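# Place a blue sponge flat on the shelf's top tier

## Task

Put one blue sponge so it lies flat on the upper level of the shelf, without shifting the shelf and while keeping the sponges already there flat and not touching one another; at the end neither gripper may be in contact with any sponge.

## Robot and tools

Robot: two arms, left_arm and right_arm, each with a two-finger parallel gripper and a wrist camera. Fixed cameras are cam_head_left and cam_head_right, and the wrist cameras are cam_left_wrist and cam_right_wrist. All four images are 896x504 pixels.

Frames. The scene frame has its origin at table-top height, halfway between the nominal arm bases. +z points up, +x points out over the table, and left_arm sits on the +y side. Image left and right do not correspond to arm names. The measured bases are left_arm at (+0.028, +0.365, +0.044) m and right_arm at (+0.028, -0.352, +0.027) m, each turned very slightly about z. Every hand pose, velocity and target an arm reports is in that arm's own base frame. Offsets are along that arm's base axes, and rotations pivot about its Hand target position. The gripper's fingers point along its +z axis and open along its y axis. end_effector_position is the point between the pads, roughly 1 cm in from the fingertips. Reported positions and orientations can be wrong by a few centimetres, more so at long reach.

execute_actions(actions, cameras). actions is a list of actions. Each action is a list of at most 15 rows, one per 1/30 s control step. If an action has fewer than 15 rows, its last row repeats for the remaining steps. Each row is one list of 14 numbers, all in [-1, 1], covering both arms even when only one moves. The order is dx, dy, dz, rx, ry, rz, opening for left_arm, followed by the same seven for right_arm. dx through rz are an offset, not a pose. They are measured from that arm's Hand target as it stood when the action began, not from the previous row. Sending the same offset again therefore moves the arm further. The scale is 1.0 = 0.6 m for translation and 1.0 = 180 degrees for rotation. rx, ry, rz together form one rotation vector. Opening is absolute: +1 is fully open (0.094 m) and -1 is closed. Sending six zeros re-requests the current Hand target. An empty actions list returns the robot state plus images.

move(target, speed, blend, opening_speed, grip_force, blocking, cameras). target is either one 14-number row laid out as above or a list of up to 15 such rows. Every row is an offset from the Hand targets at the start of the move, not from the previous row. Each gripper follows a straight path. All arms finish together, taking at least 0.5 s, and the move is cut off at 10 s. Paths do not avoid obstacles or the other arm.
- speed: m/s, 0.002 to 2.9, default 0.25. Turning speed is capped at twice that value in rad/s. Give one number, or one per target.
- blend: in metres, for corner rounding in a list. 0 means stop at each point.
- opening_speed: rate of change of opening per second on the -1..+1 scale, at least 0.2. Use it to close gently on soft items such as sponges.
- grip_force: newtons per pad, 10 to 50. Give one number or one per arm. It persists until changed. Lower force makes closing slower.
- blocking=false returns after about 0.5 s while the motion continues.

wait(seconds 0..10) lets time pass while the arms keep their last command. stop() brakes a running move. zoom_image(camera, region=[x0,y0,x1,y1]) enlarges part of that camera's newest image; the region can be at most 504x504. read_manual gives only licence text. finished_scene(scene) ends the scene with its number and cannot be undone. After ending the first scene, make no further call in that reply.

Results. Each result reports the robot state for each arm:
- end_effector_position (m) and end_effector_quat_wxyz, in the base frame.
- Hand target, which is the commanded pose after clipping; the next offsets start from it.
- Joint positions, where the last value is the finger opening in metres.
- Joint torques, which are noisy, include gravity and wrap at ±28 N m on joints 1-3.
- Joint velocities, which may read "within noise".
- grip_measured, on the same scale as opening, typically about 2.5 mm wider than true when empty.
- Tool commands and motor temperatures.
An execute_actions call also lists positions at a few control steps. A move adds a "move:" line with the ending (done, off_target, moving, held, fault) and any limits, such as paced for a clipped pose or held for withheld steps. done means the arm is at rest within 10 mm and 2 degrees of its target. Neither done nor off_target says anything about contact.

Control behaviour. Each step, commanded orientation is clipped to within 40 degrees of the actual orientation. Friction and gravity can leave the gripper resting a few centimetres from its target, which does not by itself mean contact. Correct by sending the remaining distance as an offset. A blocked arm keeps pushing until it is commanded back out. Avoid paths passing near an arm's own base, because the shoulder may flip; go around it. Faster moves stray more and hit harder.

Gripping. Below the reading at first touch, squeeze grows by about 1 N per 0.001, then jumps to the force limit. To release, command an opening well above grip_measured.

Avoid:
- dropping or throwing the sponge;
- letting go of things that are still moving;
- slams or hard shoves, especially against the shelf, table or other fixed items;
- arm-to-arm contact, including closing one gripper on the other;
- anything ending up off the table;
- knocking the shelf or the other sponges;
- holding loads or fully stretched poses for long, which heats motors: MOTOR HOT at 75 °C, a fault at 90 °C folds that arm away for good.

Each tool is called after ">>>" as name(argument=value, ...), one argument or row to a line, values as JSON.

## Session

>>> execute_actions(
  actions=[],
)

Scene clock: 0.00 s.
left_arm: end_effector_position=(+0.4081, +0.0457, +0.1046) grip_measured=+1.000 end_effector_quat_wxyz=(+0.570, -0.097, +0.805, +0.133) | right_arm: end_effector_position=(+0.4047, -0.0248, +0.1132) grip_measured=+1.000 end_effector_quat_wxyz=(+0.606, +0.063, +0.791, -0.059)
Joint positions: left_arm=[-0.056 1.587 0.449 0.792 -0.383 -0.025 0.094] | right_arm=[0.02 1.559 0.378 0.914 0.19 0.035 0.094]
Joint velocities: within noise
Joint torques (N m): no reading
Motor temperatures (°C): left_arm=[26 27 28 25 24 27 28] | right_arm=[27 29 26 27 27 28 28]
Heat: left arm: 28 °C; right arm: 29 °C.
Hand target: left_arm +0.4136, +0.0465, +0.1215; +0.590, -0.105, +0.790, +0.131 | right_arm +0.4093, -0.0262, +0.1295; +0.624, +0.070, +0.776, -0.058
Tool commands: left_gripper/opening=+1.0 right_gripper/opening=+1.0

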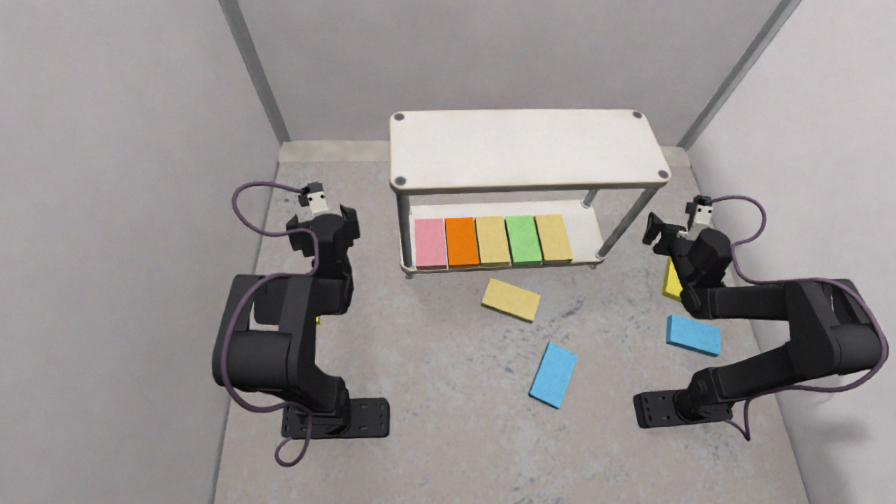

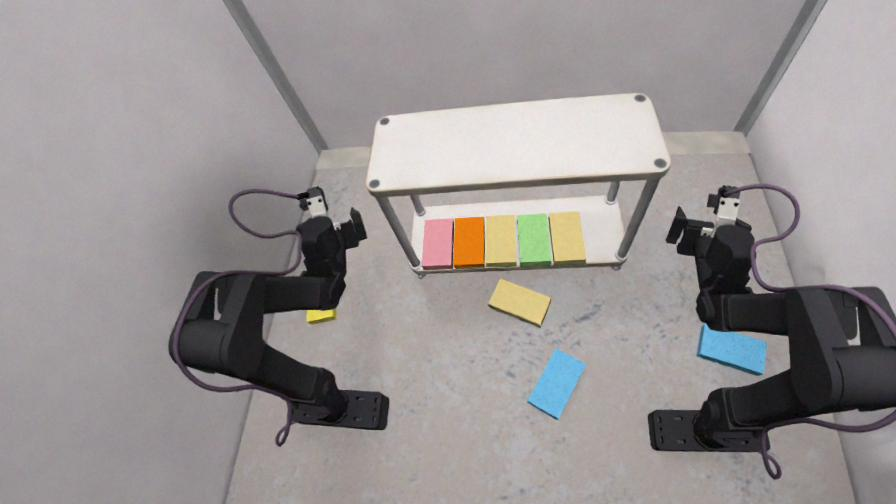

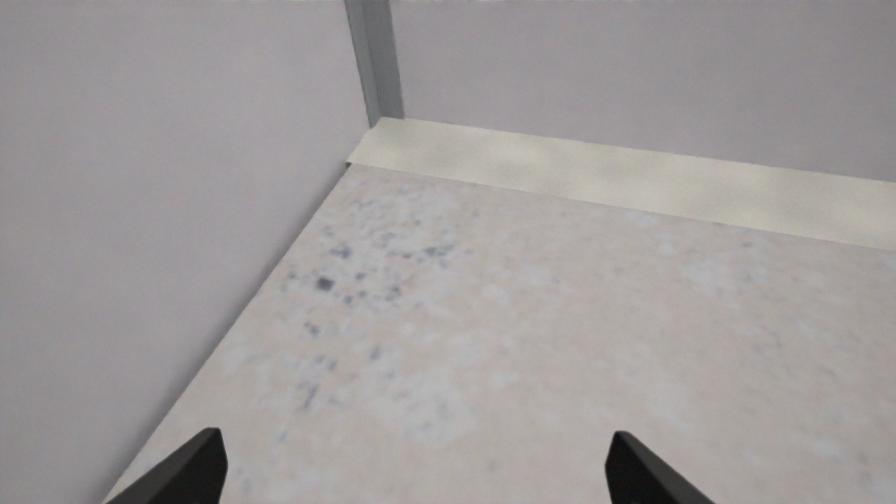

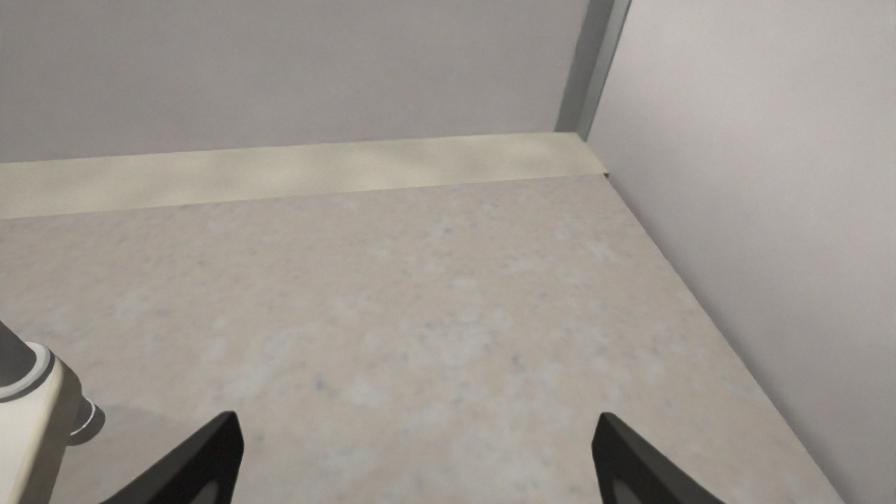

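>>> move(
  target=[
    [-0.223,-0.078,0.214,-0.01,0.1,-0.11,1,0,0,0,0,0,0,1],
    [-0.323,-0.411,0.214,-0.02,0.195,-0.217,1,0,0,0,0,0,0,1],
    [-0.657,-0.694,0.067,-0.02,0.195,-0.217,1,0,0,0,0,0,0,1],
  ],
  blend=[0.05,0.05,0],
  speed=0.4,
  grip_force=20,
  cameras=["all"],
)

Scene clock: 5.20 s.
left_arm: end_effector_position=(+0.0117, -0.3606, +0.1452) grip_measured=+1.000 end_effector_quat_wxyz=(+0.314, +0.204, +0.926, -0.057) | right_arm: end_effector_position=(+0.4047, -0.0248, +0.1132) grip_measured=+1.000 end_effector_quat_wxyz=(+0.606, +0.063, +0.791, -0.059)
Joint positions: left_arm=[-1.846 1.773 1.46 -1.167 -0.644 -1.383 0.094] | right_arm=[0.02 1.559 0.378 0.914 0.19 0.035 0.094]
Joint torques (N m): left_arm=[0.31 -5.29 8.68 0.21 -0.78 -0.1] | right_arm=[-0.09 -5.93 5.15 2.2 -0.01 0]
Heat: left arm: 29 °C; right arm: 29 °C.
Hand target: left_arm +0.0194, -0.3699, +0.1617; +0.335, +0.186, +0.921, -0.070 | right_arm +0.4093, -0.0262, +0.1295; +0.624, +0.070, +0.776, -0.058
Off the commanded pose: left_arm 0.020 m, 3 deg | right_arm 0.017 m, 3 deg.
grip_force (N): 20, 20
move: off_target (left_arm, right_arm)

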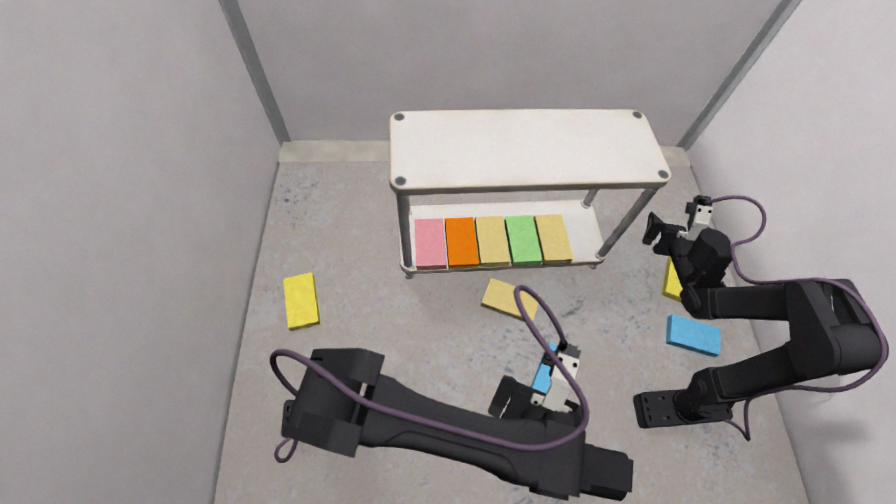

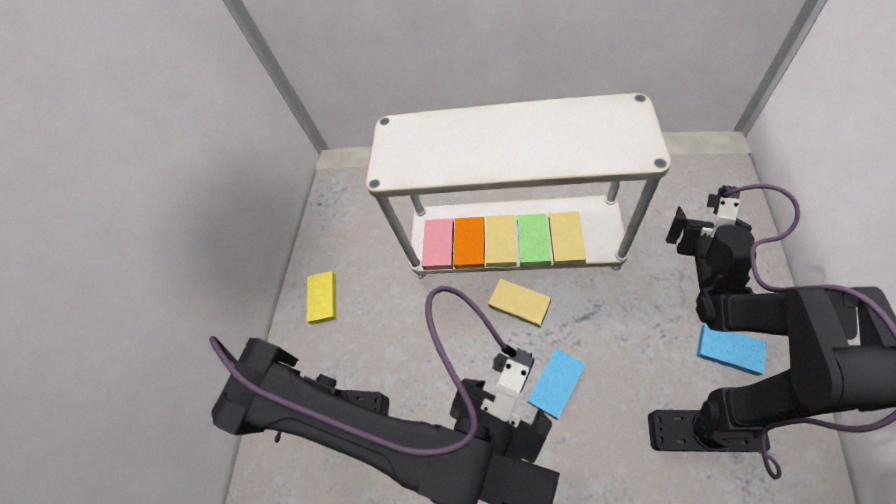

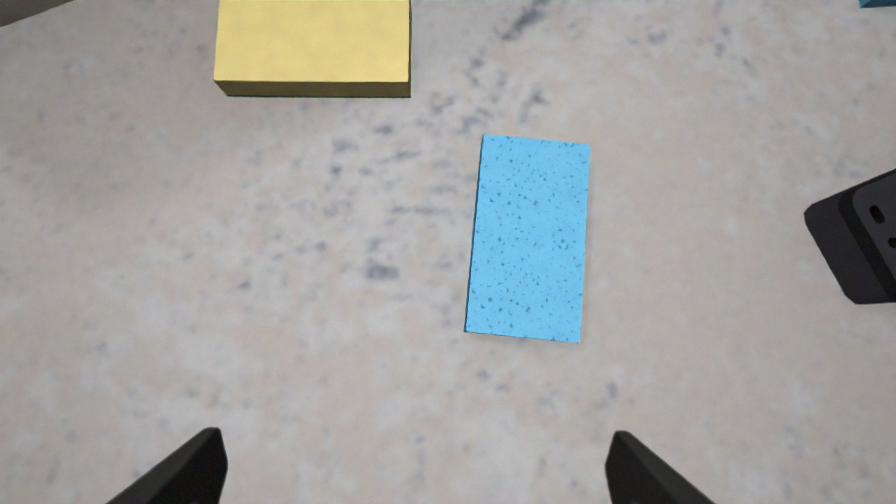

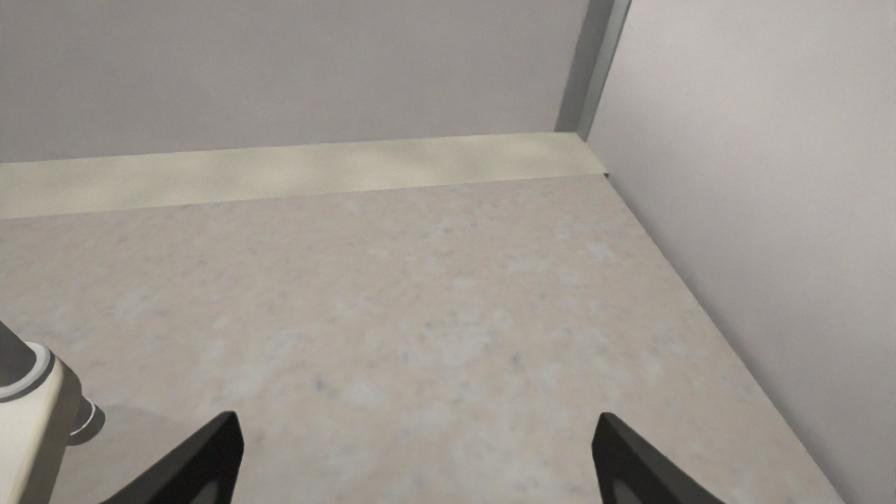

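>>> move(
  target=[0.081,-0.133,-0.203,0,0,-0.008,1,0,0,0,0,0,0,1],
  speed=0.25,
  cameras=["cam_left_wrist"],
)

Scene clock: 7.70 s.
left_arm: end_effector_position=(+0.0700, -0.4416, +0.0347) grip_measured=+1.000 end_effector_quat_wxyz=(+0.328, +0.202, +0.921, -0.056) | right_arm: end_effector_position=(+0.4047, -0.0248, +0.1132) grip_measured=+1.000 end_effector_quat_wxyz=(+0.606, +0.063, +0.791, -0.059)
Joint positions: left_arm=[-1.66 2.104 1.446 -0.682 -0.644 -1.151 0.094] | right_arm=[0.02 1.559 0.378 0.914 0.19 0.035 0.094]
Joint torques (N m): left_arm=[0.09 -8.29 4.77 0.85 -0.39 0.04] | right_arm=[-0.09 -5.93 5.16 2.2 -0.01 0]
Heat: left arm: 29 °C; right arm: 29 °C.
Hand target: left_arm +0.0680, -0.4497, +0.0399; +0.334, +0.198, +0.919, -0.074 | right_arm +0.4093, -0.0262, +0.1295; +0.624, +0.070, +0.776, -0.058
Off the commanded pose: left_arm 0.010 m, 2 deg | right_arm 0.017 m, 3 deg.
grip_force (N): 20, 20
move: off_target (right_arm)
Images, in order (width x height): cam_left_wrist 896x504.

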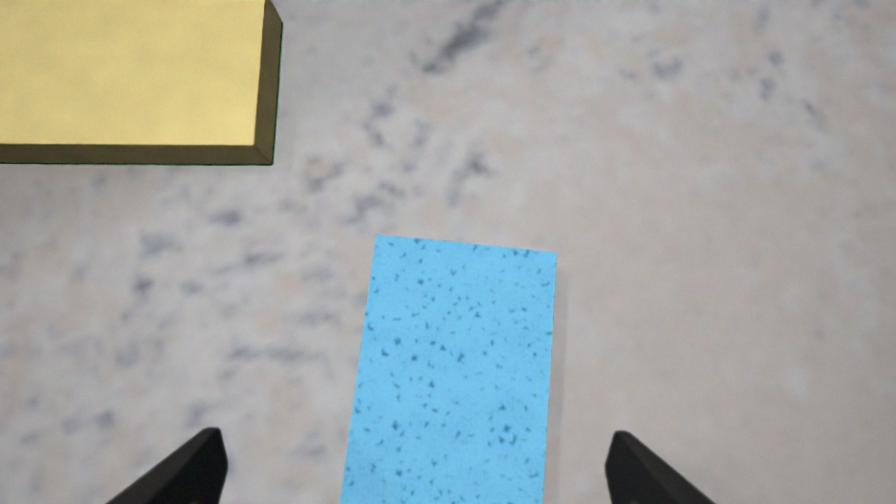

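>>> move(
  target=[
    [-0.003,-0.004,-0.107,0,0,-0.012,1,0,0,0,0,0,0,1],
  ],
  speed=0.13,
  cameras=["cam_left_wrist"],
)

>>> move(
  target=[
    [0,0,0,0,0,0,0.15,0,0,0,0,0,0,1],
  ],
  opening_speed=0.7,
  cameras=["cam_left_wrist"],
)

Scene clock: 9.77 s.
left_arm: end_effector_position=(+0.0687, -0.4489, -0.0231) grip_measured=+1.000 end_effector_quat_wxyz=(+0.330, +0.214, +0.917, -0.070) | right_arm: end_effector_position=(+0.4047, -0.0248, +0.1132) grip_measured=+1.000 end_effector_quat_wxyz=(+0.606, +0.063, +0.791, -0.059)
Joint positions: left_arm=[-1.66 2.21 1.349 -0.435 -0.639 -1.11 0.094] | right_arm=[0.02 1.559 0.378 0.914 0.19 0.035 0.094]
Joint torques (N m): left_arm=[0.13 -8.24 3.41 0.95 -0.34 0.05] | right_arm=[-0.09 -5.93 5.18 2.2 -0.01 0]
Heat: left arm: 29 °C; right arm: 30 °C.
Hand target: left_arm +0.0662, -0.4521, -0.0243; +0.332, +0.215, +0.915, -0.080 | right_arm +0.4093, -0.0262, +0.1295; +0.624, +0.070, +0.776, -0.058
Off the commanded pose: left_arm 0.004 m, 1 deg | right_arm 0.017 m, 3 deg.
grip_force (N): 20, 20
move: off_target (right_arm)
Images, in order (width x height): cam_left_wrist 896x504.

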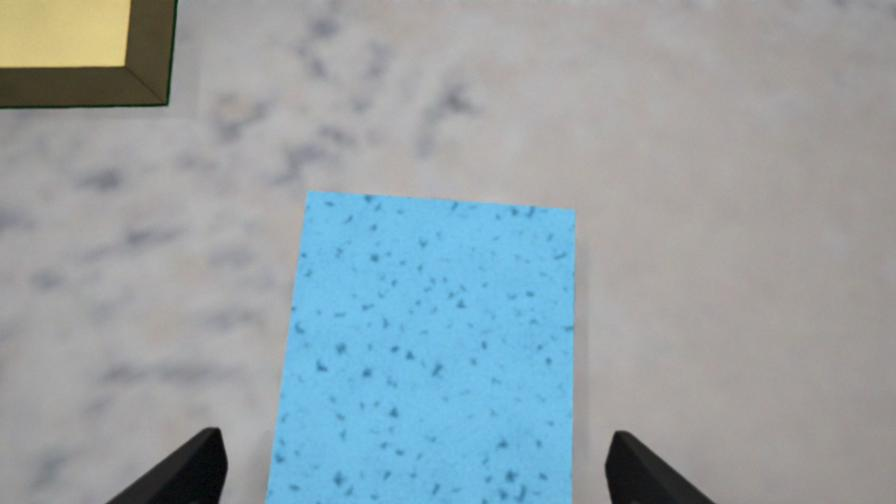

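Scene clock: 12.97 s.
left_arm: end_effector_position=(+0.0687, -0.4489, -0.0231) grip_measured=+0.416 end_effector_quat_wxyz=(+0.330, +0.216, +0.916, -0.070) | right_arm: end_effector_position=(+0.4047, -0.0248, +0.1132) grip_measured=+1.000 end_effector_quat_wxyz=(+0.606, +0.063, +0.791, -0.059)
Joint positions: left_arm=[-1.66 2.21 1.349 -0.435 -0.639 -1.105 0.067] | right_arm=[0.02 1.559 0.378 0.914 0.19 0.035 0.094]
Joint torques (N m): left_arm=[0.12 -8.17 3.41 0.94 -0.33 0.04] | right_arm=[-0.09 -5.93 5.16 2.2 -0.01 0]
Heat: left arm: 29 °C; right arm: 30 °C.
Hand target: left_arm +0.0662, -0.4521, -0.0243; +0.332, +0.215, +0.915, -0.080 | right_arm +0.4093, -0.0262, +0.1295; +0.624, +0.070, +0.776, -0.058
Off the commanded pose: left_arm 0.004 m, 1 deg | right_arm 0.017 m, 3 deg.
grip_force (N): 20, 20
move: off_target (right_arm)
Images, in order (width x height): cam_left_wrist 896x504.

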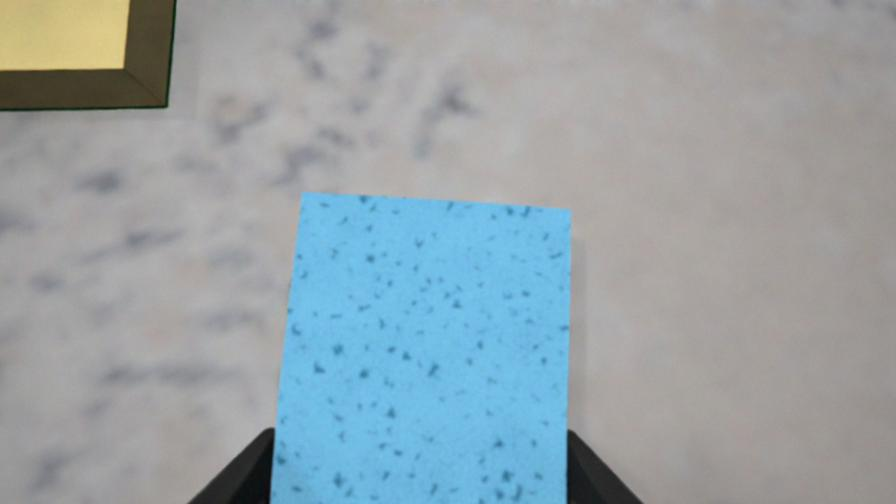

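>>> move(
  target=[
    [0,0.05,0.533,0,0,0,0.15,0,0,0,0,0,0,1],
    [0.307,0.387,0.723,0,0,-0.025,0.15,0,0,0,0,0,0,1],
    [0.532,0.37,0.643,0,0,-0.025,0.15,0,0,0,0,0,0,1],
  ],
  blend=[0.06,0.05,0],
  speed=[0.3,0.35,0.2],
  cameras=["cam_head_left","cam_head_right","cam_left_wrist"],
)

Scene clock: 17.17 s.
left_arm: end_effector_position=(+0.3815, -0.2242, +0.3459) grip_measured=+0.415 end_effector_quat_wxyz=(+0.303, +0.245, +0.917, -0.083) | right_arm: end_effector_position=(+0.4047, -0.0248, +0.1132) grip_measured=+1.000 end_effector_quat_wxyz=(+0.606, +0.063, +0.791, -0.059)
Joint positions: left_arm=[-0.534 1.966 2.549 -1.515 -0.003 -0.011 0.066] | right_arm=[0.02 1.559 0.378 0.914 0.19 0.035 0.094]
Joint torques (N m): left_arm=[0.17 -5.9 7.31 1.37 0.11 0.05] | right_arm=[-0.1 -5.93 5.16 2.2 -0.01 0]
Heat: left arm: 29 °C; right arm: 31 °C.
Hand target: left_arm +0.3854, -0.2301, +0.3615; +0.329, +0.251, +0.906, -0.093 | right_arm +0.4093, -0.0262, +0.1295; +0.624, +0.070, +0.776, -0.058
Off the commanded pose: left_arm 0.017 m, 4 deg | right_arm 0.017 m, 3 deg.
grip_force (N): 20, 20
move: off_target (left_arm, right_arm)
Images, in order (width x height): cam_head_left 896x504, cam_head_right 896x504, cam_left_wrist 896x504.

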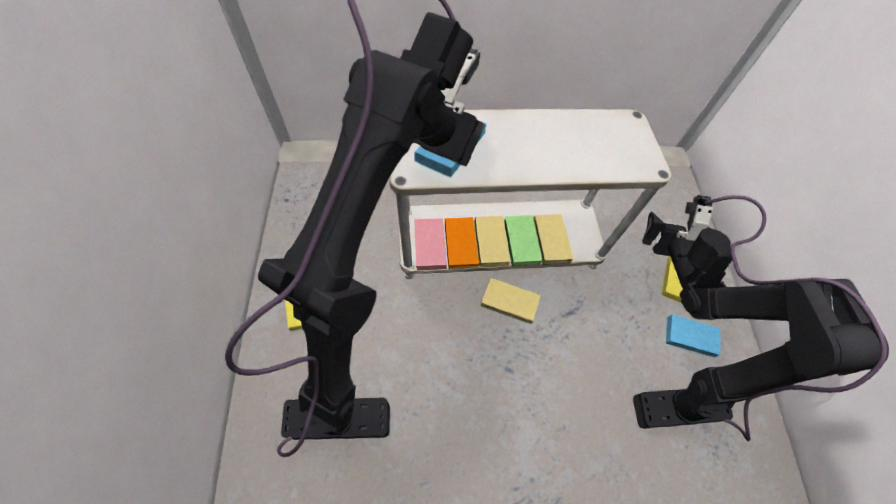

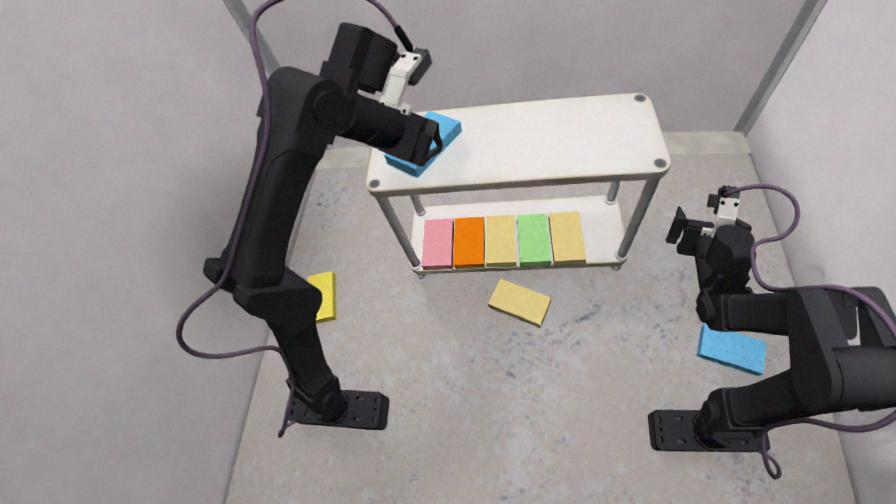

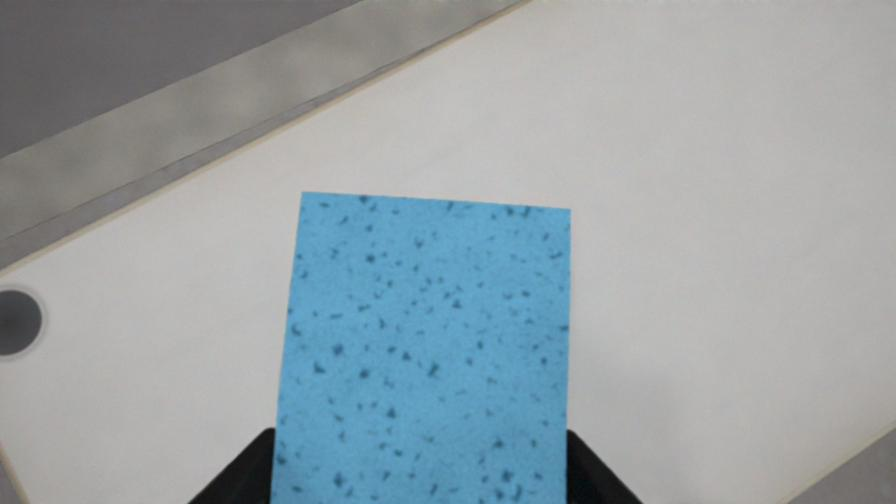

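>>> move(
  target=[
    [0.02,-0.025,0.002,0,0,0,0.15,0,0,0,0,0,0,1],
    [0.02,-0.025,-0.03,0,0,0,0.15,0,0,0,0,0,0,1],
  ],
  speed=[0.1,0.03],
)

>>> move(
  target=[0,0,-0.013,0,0,0,0.15,0,0,0,0,0,0,1],
  speed=0.03,
  cameras=["cam_head_right","cam_left_wrist"],
)

Scene clock: 19.40 s.
left_arm: end_effector_position=(+0.4029, -0.2440, +0.3325) grip_measured=+0.414 end_effector_quat_wxyz=(+0.314, +0.254, +0.911, -0.087) | right_arm: end_effector_position=(+0.4047, -0.0248, +0.1132) grip_measured=+1.000 end_effector_quat_wxyz=(+0.606, +0.063, +0.791, -0.059)
Joint positions: left_arm=[-0.548 2.011 2.523 -1.418 -0.004 -0.004 0.066] | right_arm=[0.02 1.559 0.378 0.914 0.19 0.035 0.094]
Joint torques (N m): left_arm=[-0.4 -9.21 2.61 1.37 -0.01 -0.08] | right_arm=[-0.1 -5.93 5.16 2.2 -0.01 0]
Motor temperatures (°C): left_arm=[26 28 29 26 25 27 28] | right_arm=[27 29 27 32 27 28 28]
Heat: left arm: 29 °C; right arm: 32 °C.
Hand target: left_arm +0.3974, -0.2451, +0.3435; +0.329, +0.251, +0.906, -0.093 | right_arm +0.4093, -0.0262, +0.1295; +0.624, +0.070, +0.776, -0.058
Off the commanded pose: left_arm 0.012 m, 2 deg | right_arm 0.017 m, 3 deg.
grip_force (N): 20, 20
move: off_target (left_arm, right_arm)

Scene clock: 20.43 s.
left_arm: end_effector_position=(+0.4030, -0.2436, +0.3325) grip_measured=+0.414 end_effector_quat_wxyz=(+0.326, +0.252, +0.907, -0.088) | right_arm: end_effector_position=(+0.4047, -0.0248, +0.1132) grip_measured=+1.000 end_effector_quat_wxyz=(+0.606, +0.063, +0.791, -0.059)
Joint positions: left_arm=[-0.55 1.954 2.414 -1.342 -0.01 -0.004 0.066] | right_arm=[0.02 1.559 0.378 0.914 0.19 0.035 0.094]
Joint torques (N m): left_arm=[-0.42 -8.28 2.51 1.32 -0.02 -0.09] | right_arm=[-0.1 -5.91 5.16 2.2 -0.01 0]
Heat: left arm: 29 °C; right arm: 32 °C.
Hand target: left_arm +0.3974, -0.2451, +0.3357; +0.329, +0.251, +0.906, -0.093 | right_arm +0.4093, -0.0262, +0.1295; +0.624, +0.070, +0.776, -0.058
Off the commanded pose: left_arm 0.007 m, 1 deg | right_arm 0.017 m, 3 deg.
grip_force (N): 20, 20
move: off_target (right_arm)
Images, in order (width x height): cam_head_right 896x504, cam_left_wrist 896x504.

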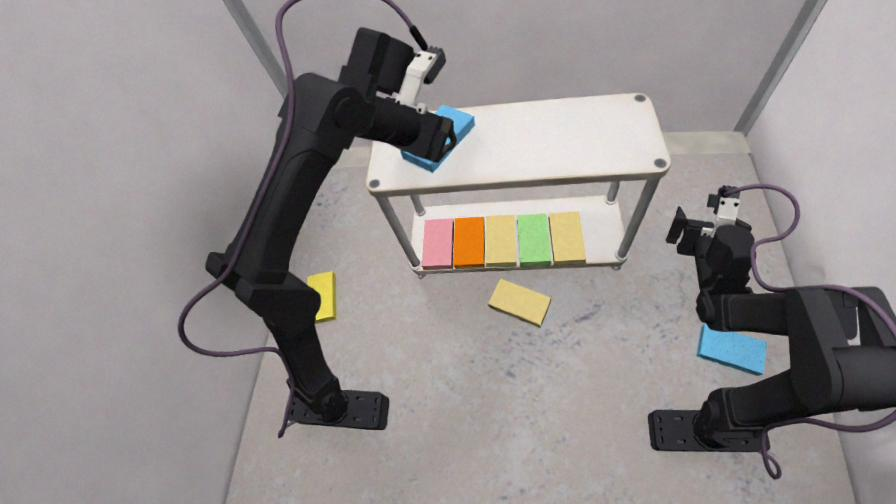

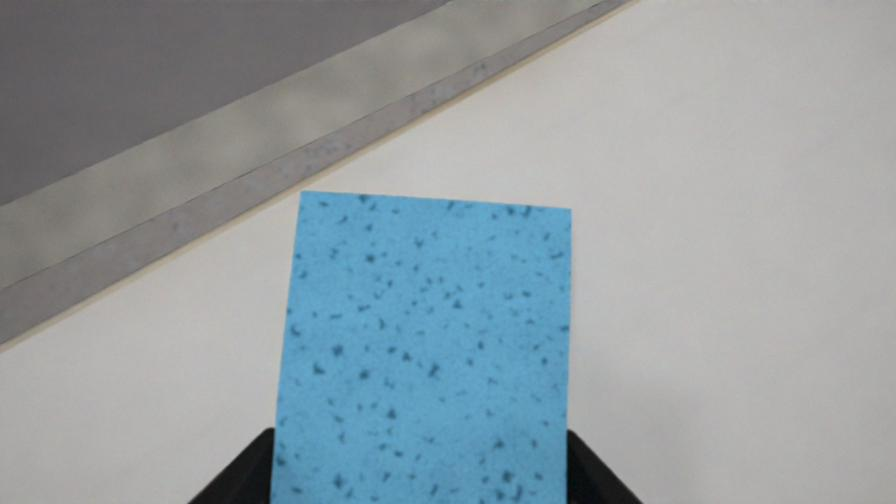

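>>> move(
  target=[
    [-0.005,0,0.04,0,0,0,0.15,0,0,0,0,0,0,1],
    [-0.027,0,0.03,0,0,0,0.15,0,0,0,0,0,0,1],
    [-0.027,0,-0.008,0,0,0,0.15,0,0,0,0,0,0,1],
  ],
  speed=[0.06,0.06,0.03],
  cameras=["cam_head_right","cam_left_wrist"],
)

Scene clock: 25.10 s.
left_arm: end_effector_position=(+0.3849, -0.2415, +0.3324) grip_measured=+0.414 end_effector_quat_wxyz=(+0.329, +0.251, +0.906, -0.088) | right_arm: end_effector_position=(+0.4047, -0.0248, +0.1132) grip_measured=+1.000 end_effector_quat_wxyz=(+0.606, +0.063, +0.791, -0.059)
Joint positions: left_arm=[-0.573 1.851 2.26 -1.285 -0.026 -0.022 0.066] | right_arm=[0.02 1.559 0.378 0.914 0.19 0.035 0.094]
Joint torques (N m): left_arm=[-0.44 -7.01 2.47 1.38 -0.05 -0.1] | right_arm=[-0.09 -5.93 5.16 2.2 -0.01 0]
Heat: left arm: 29 °C; right arm: 32 °C.
Hand target: left_arm +0.3812, -0.2451, +0.3309; +0.329, +0.251, +0.906, -0.093 | right_arm +0.4093, -0.0262, +0.1295; +0.624, +0.070, +0.776, -0.058
Off the commanded pose: left_arm 0.005 m, 1 deg | right_arm 0.017 m, 3 deg.
grip_force (N): 20, 20
move: off_target (right_arm)
Images, in order (width x height): cam_head_right 896x504, cam_left_wrist 896x504.

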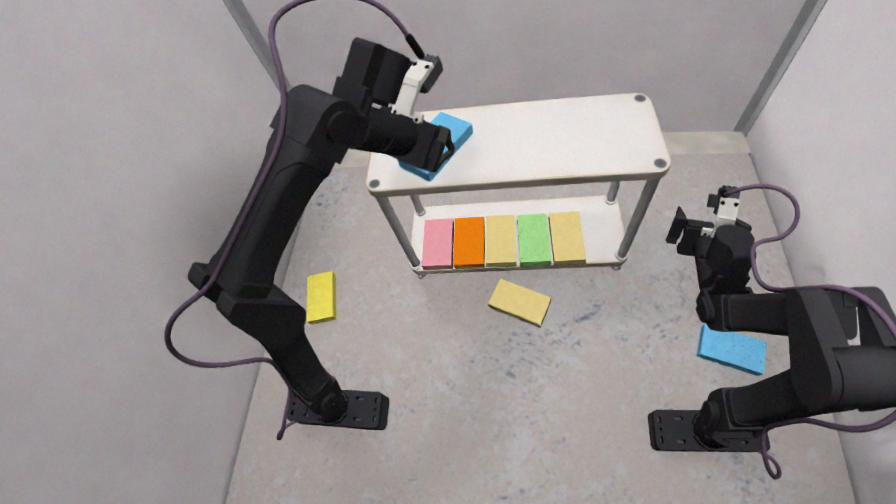

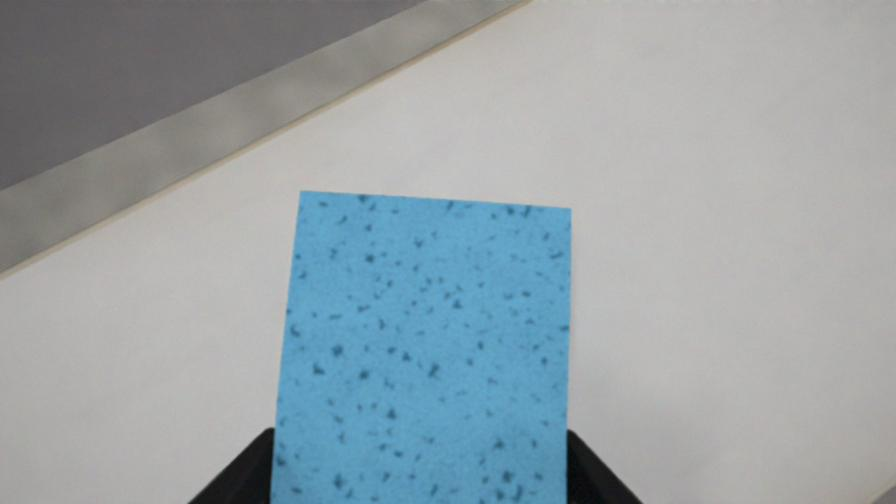

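Good, like scene 2.

>>> move(
  target=[
    [0,0,0.003,0,0,0,1,0,0,0,0,0,0,1],
  ],
  opening_speed=0.6,
)

>>> move(
  target=[
    [-0.15,0.088,0.195,0,0,0,1,0,0,0,0,0,0,1],
  ],
  speed=0.15,
  cameras=["cam_head_right","cam_left_wrist"],
)

Scene clock: 27.17 s.
left_arm: end_effector_position=(+0.3838, -0.2432, +0.3324) grip_measured=+0.997 end_effector_quat_wxyz=(+0.328, +0.253, +0.906, -0.093) | right_arm: end_effector_position=(+0.4047, -0.0248, +0.1132) grip_measured=+1.000 end_effector_quat_wxyz=(+0.606, +0.063, +0.791, -0.059)
Joint positions: left_arm=[-0.573 1.851 2.26 -1.285 -0.015 -0.024 0.094] | right_arm=[0.02 1.559 0.378 0.914 0.19 0.035 0.094]
Joint torques (N m): left_arm=[-0.46 -6.65 3.66 1.29 -0.03 -0.11] | right_arm=[-0.09 -5.91 5.15 2.2 -0.01 0]
Heat: left arm: 29 °C; right arm: 33 °C.
Hand target: left_arm +0.3812, -0.2451, +0.3327; +0.329, +0.251, +0.906, -0.093 | right_arm +0.4093, -0.0262, +0.1295; +0.624, +0.070, +0.776, -0.058
Off the commanded pose: left_arm 0.003 m, 0 deg | right_arm 0.017 m, 3 deg.
grip_force (N): 20, 20
move: off_target (right_arm)

Scene clock: 29.27 s.
left_arm: end_effector_position=(+0.3021, -0.1977, +0.4410) grip_measured=+0.997 end_effector_quat_wxyz=(+0.404, +0.246, +0.873, -0.121) | right_arm: end_effector_position=(+0.4047, -0.0248, +0.1132) grip_measured=+1.000 end_effector_quat_wxyz=(+0.606, +0.063, +0.791, -0.059)
Joint positions: left_arm=[-0.593 1.681 2.513 -1.533 -0.021 -0.034 0.094] | right_arm=[0.02 1.559 0.378 0.914 0.19 0.035 0.094]
Joint torques (N m): left_arm=[-0.51 -4.31 5.24 1.13 -0.13 -0.09] | right_arm=[-0.1 -5.93 5.15 2.2 -0.01 0]
Heat: left arm: 29 °C; right arm: 33 °C.
Hand target: left_arm +0.2912, -0.1923, +0.4497; +0.329, +0.251, +0.906, -0.093 | right_arm +0.4093, -0.0262, +0.1295; +0.624, +0.070, +0.776, -0.058
Off the commanded pose: left_arm 0.015 m, 10 deg | right_arm 0.017 m, 3 deg.
joint sent to its limit (left arm) — joint 4 (wrist pitch), lower limit. The joint targets are off in position and orientation.
grip_force (N): 20, 20
move: off_target (left_arm, right_arm)
Images, in order (width x height): cam_head_right 896x504, cam_left_wrist 896x504.

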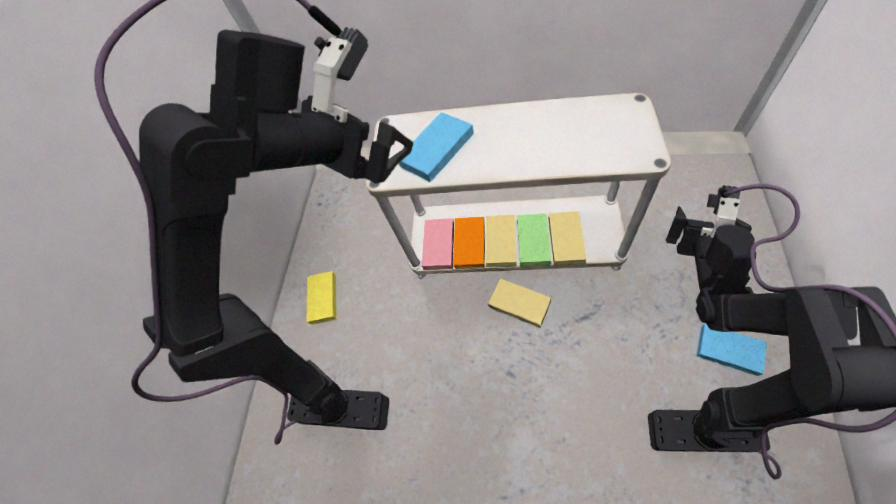

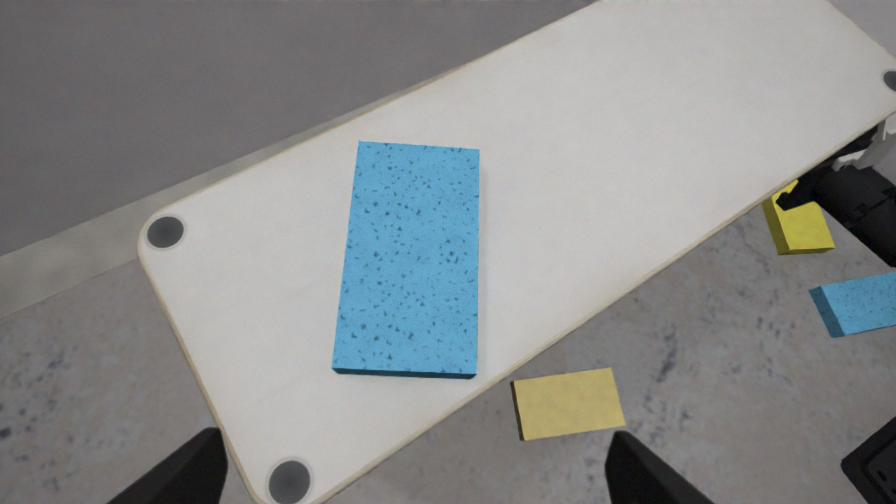

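>>> finished_scene(
  scene=3,
)

The scene is finished: the task was done.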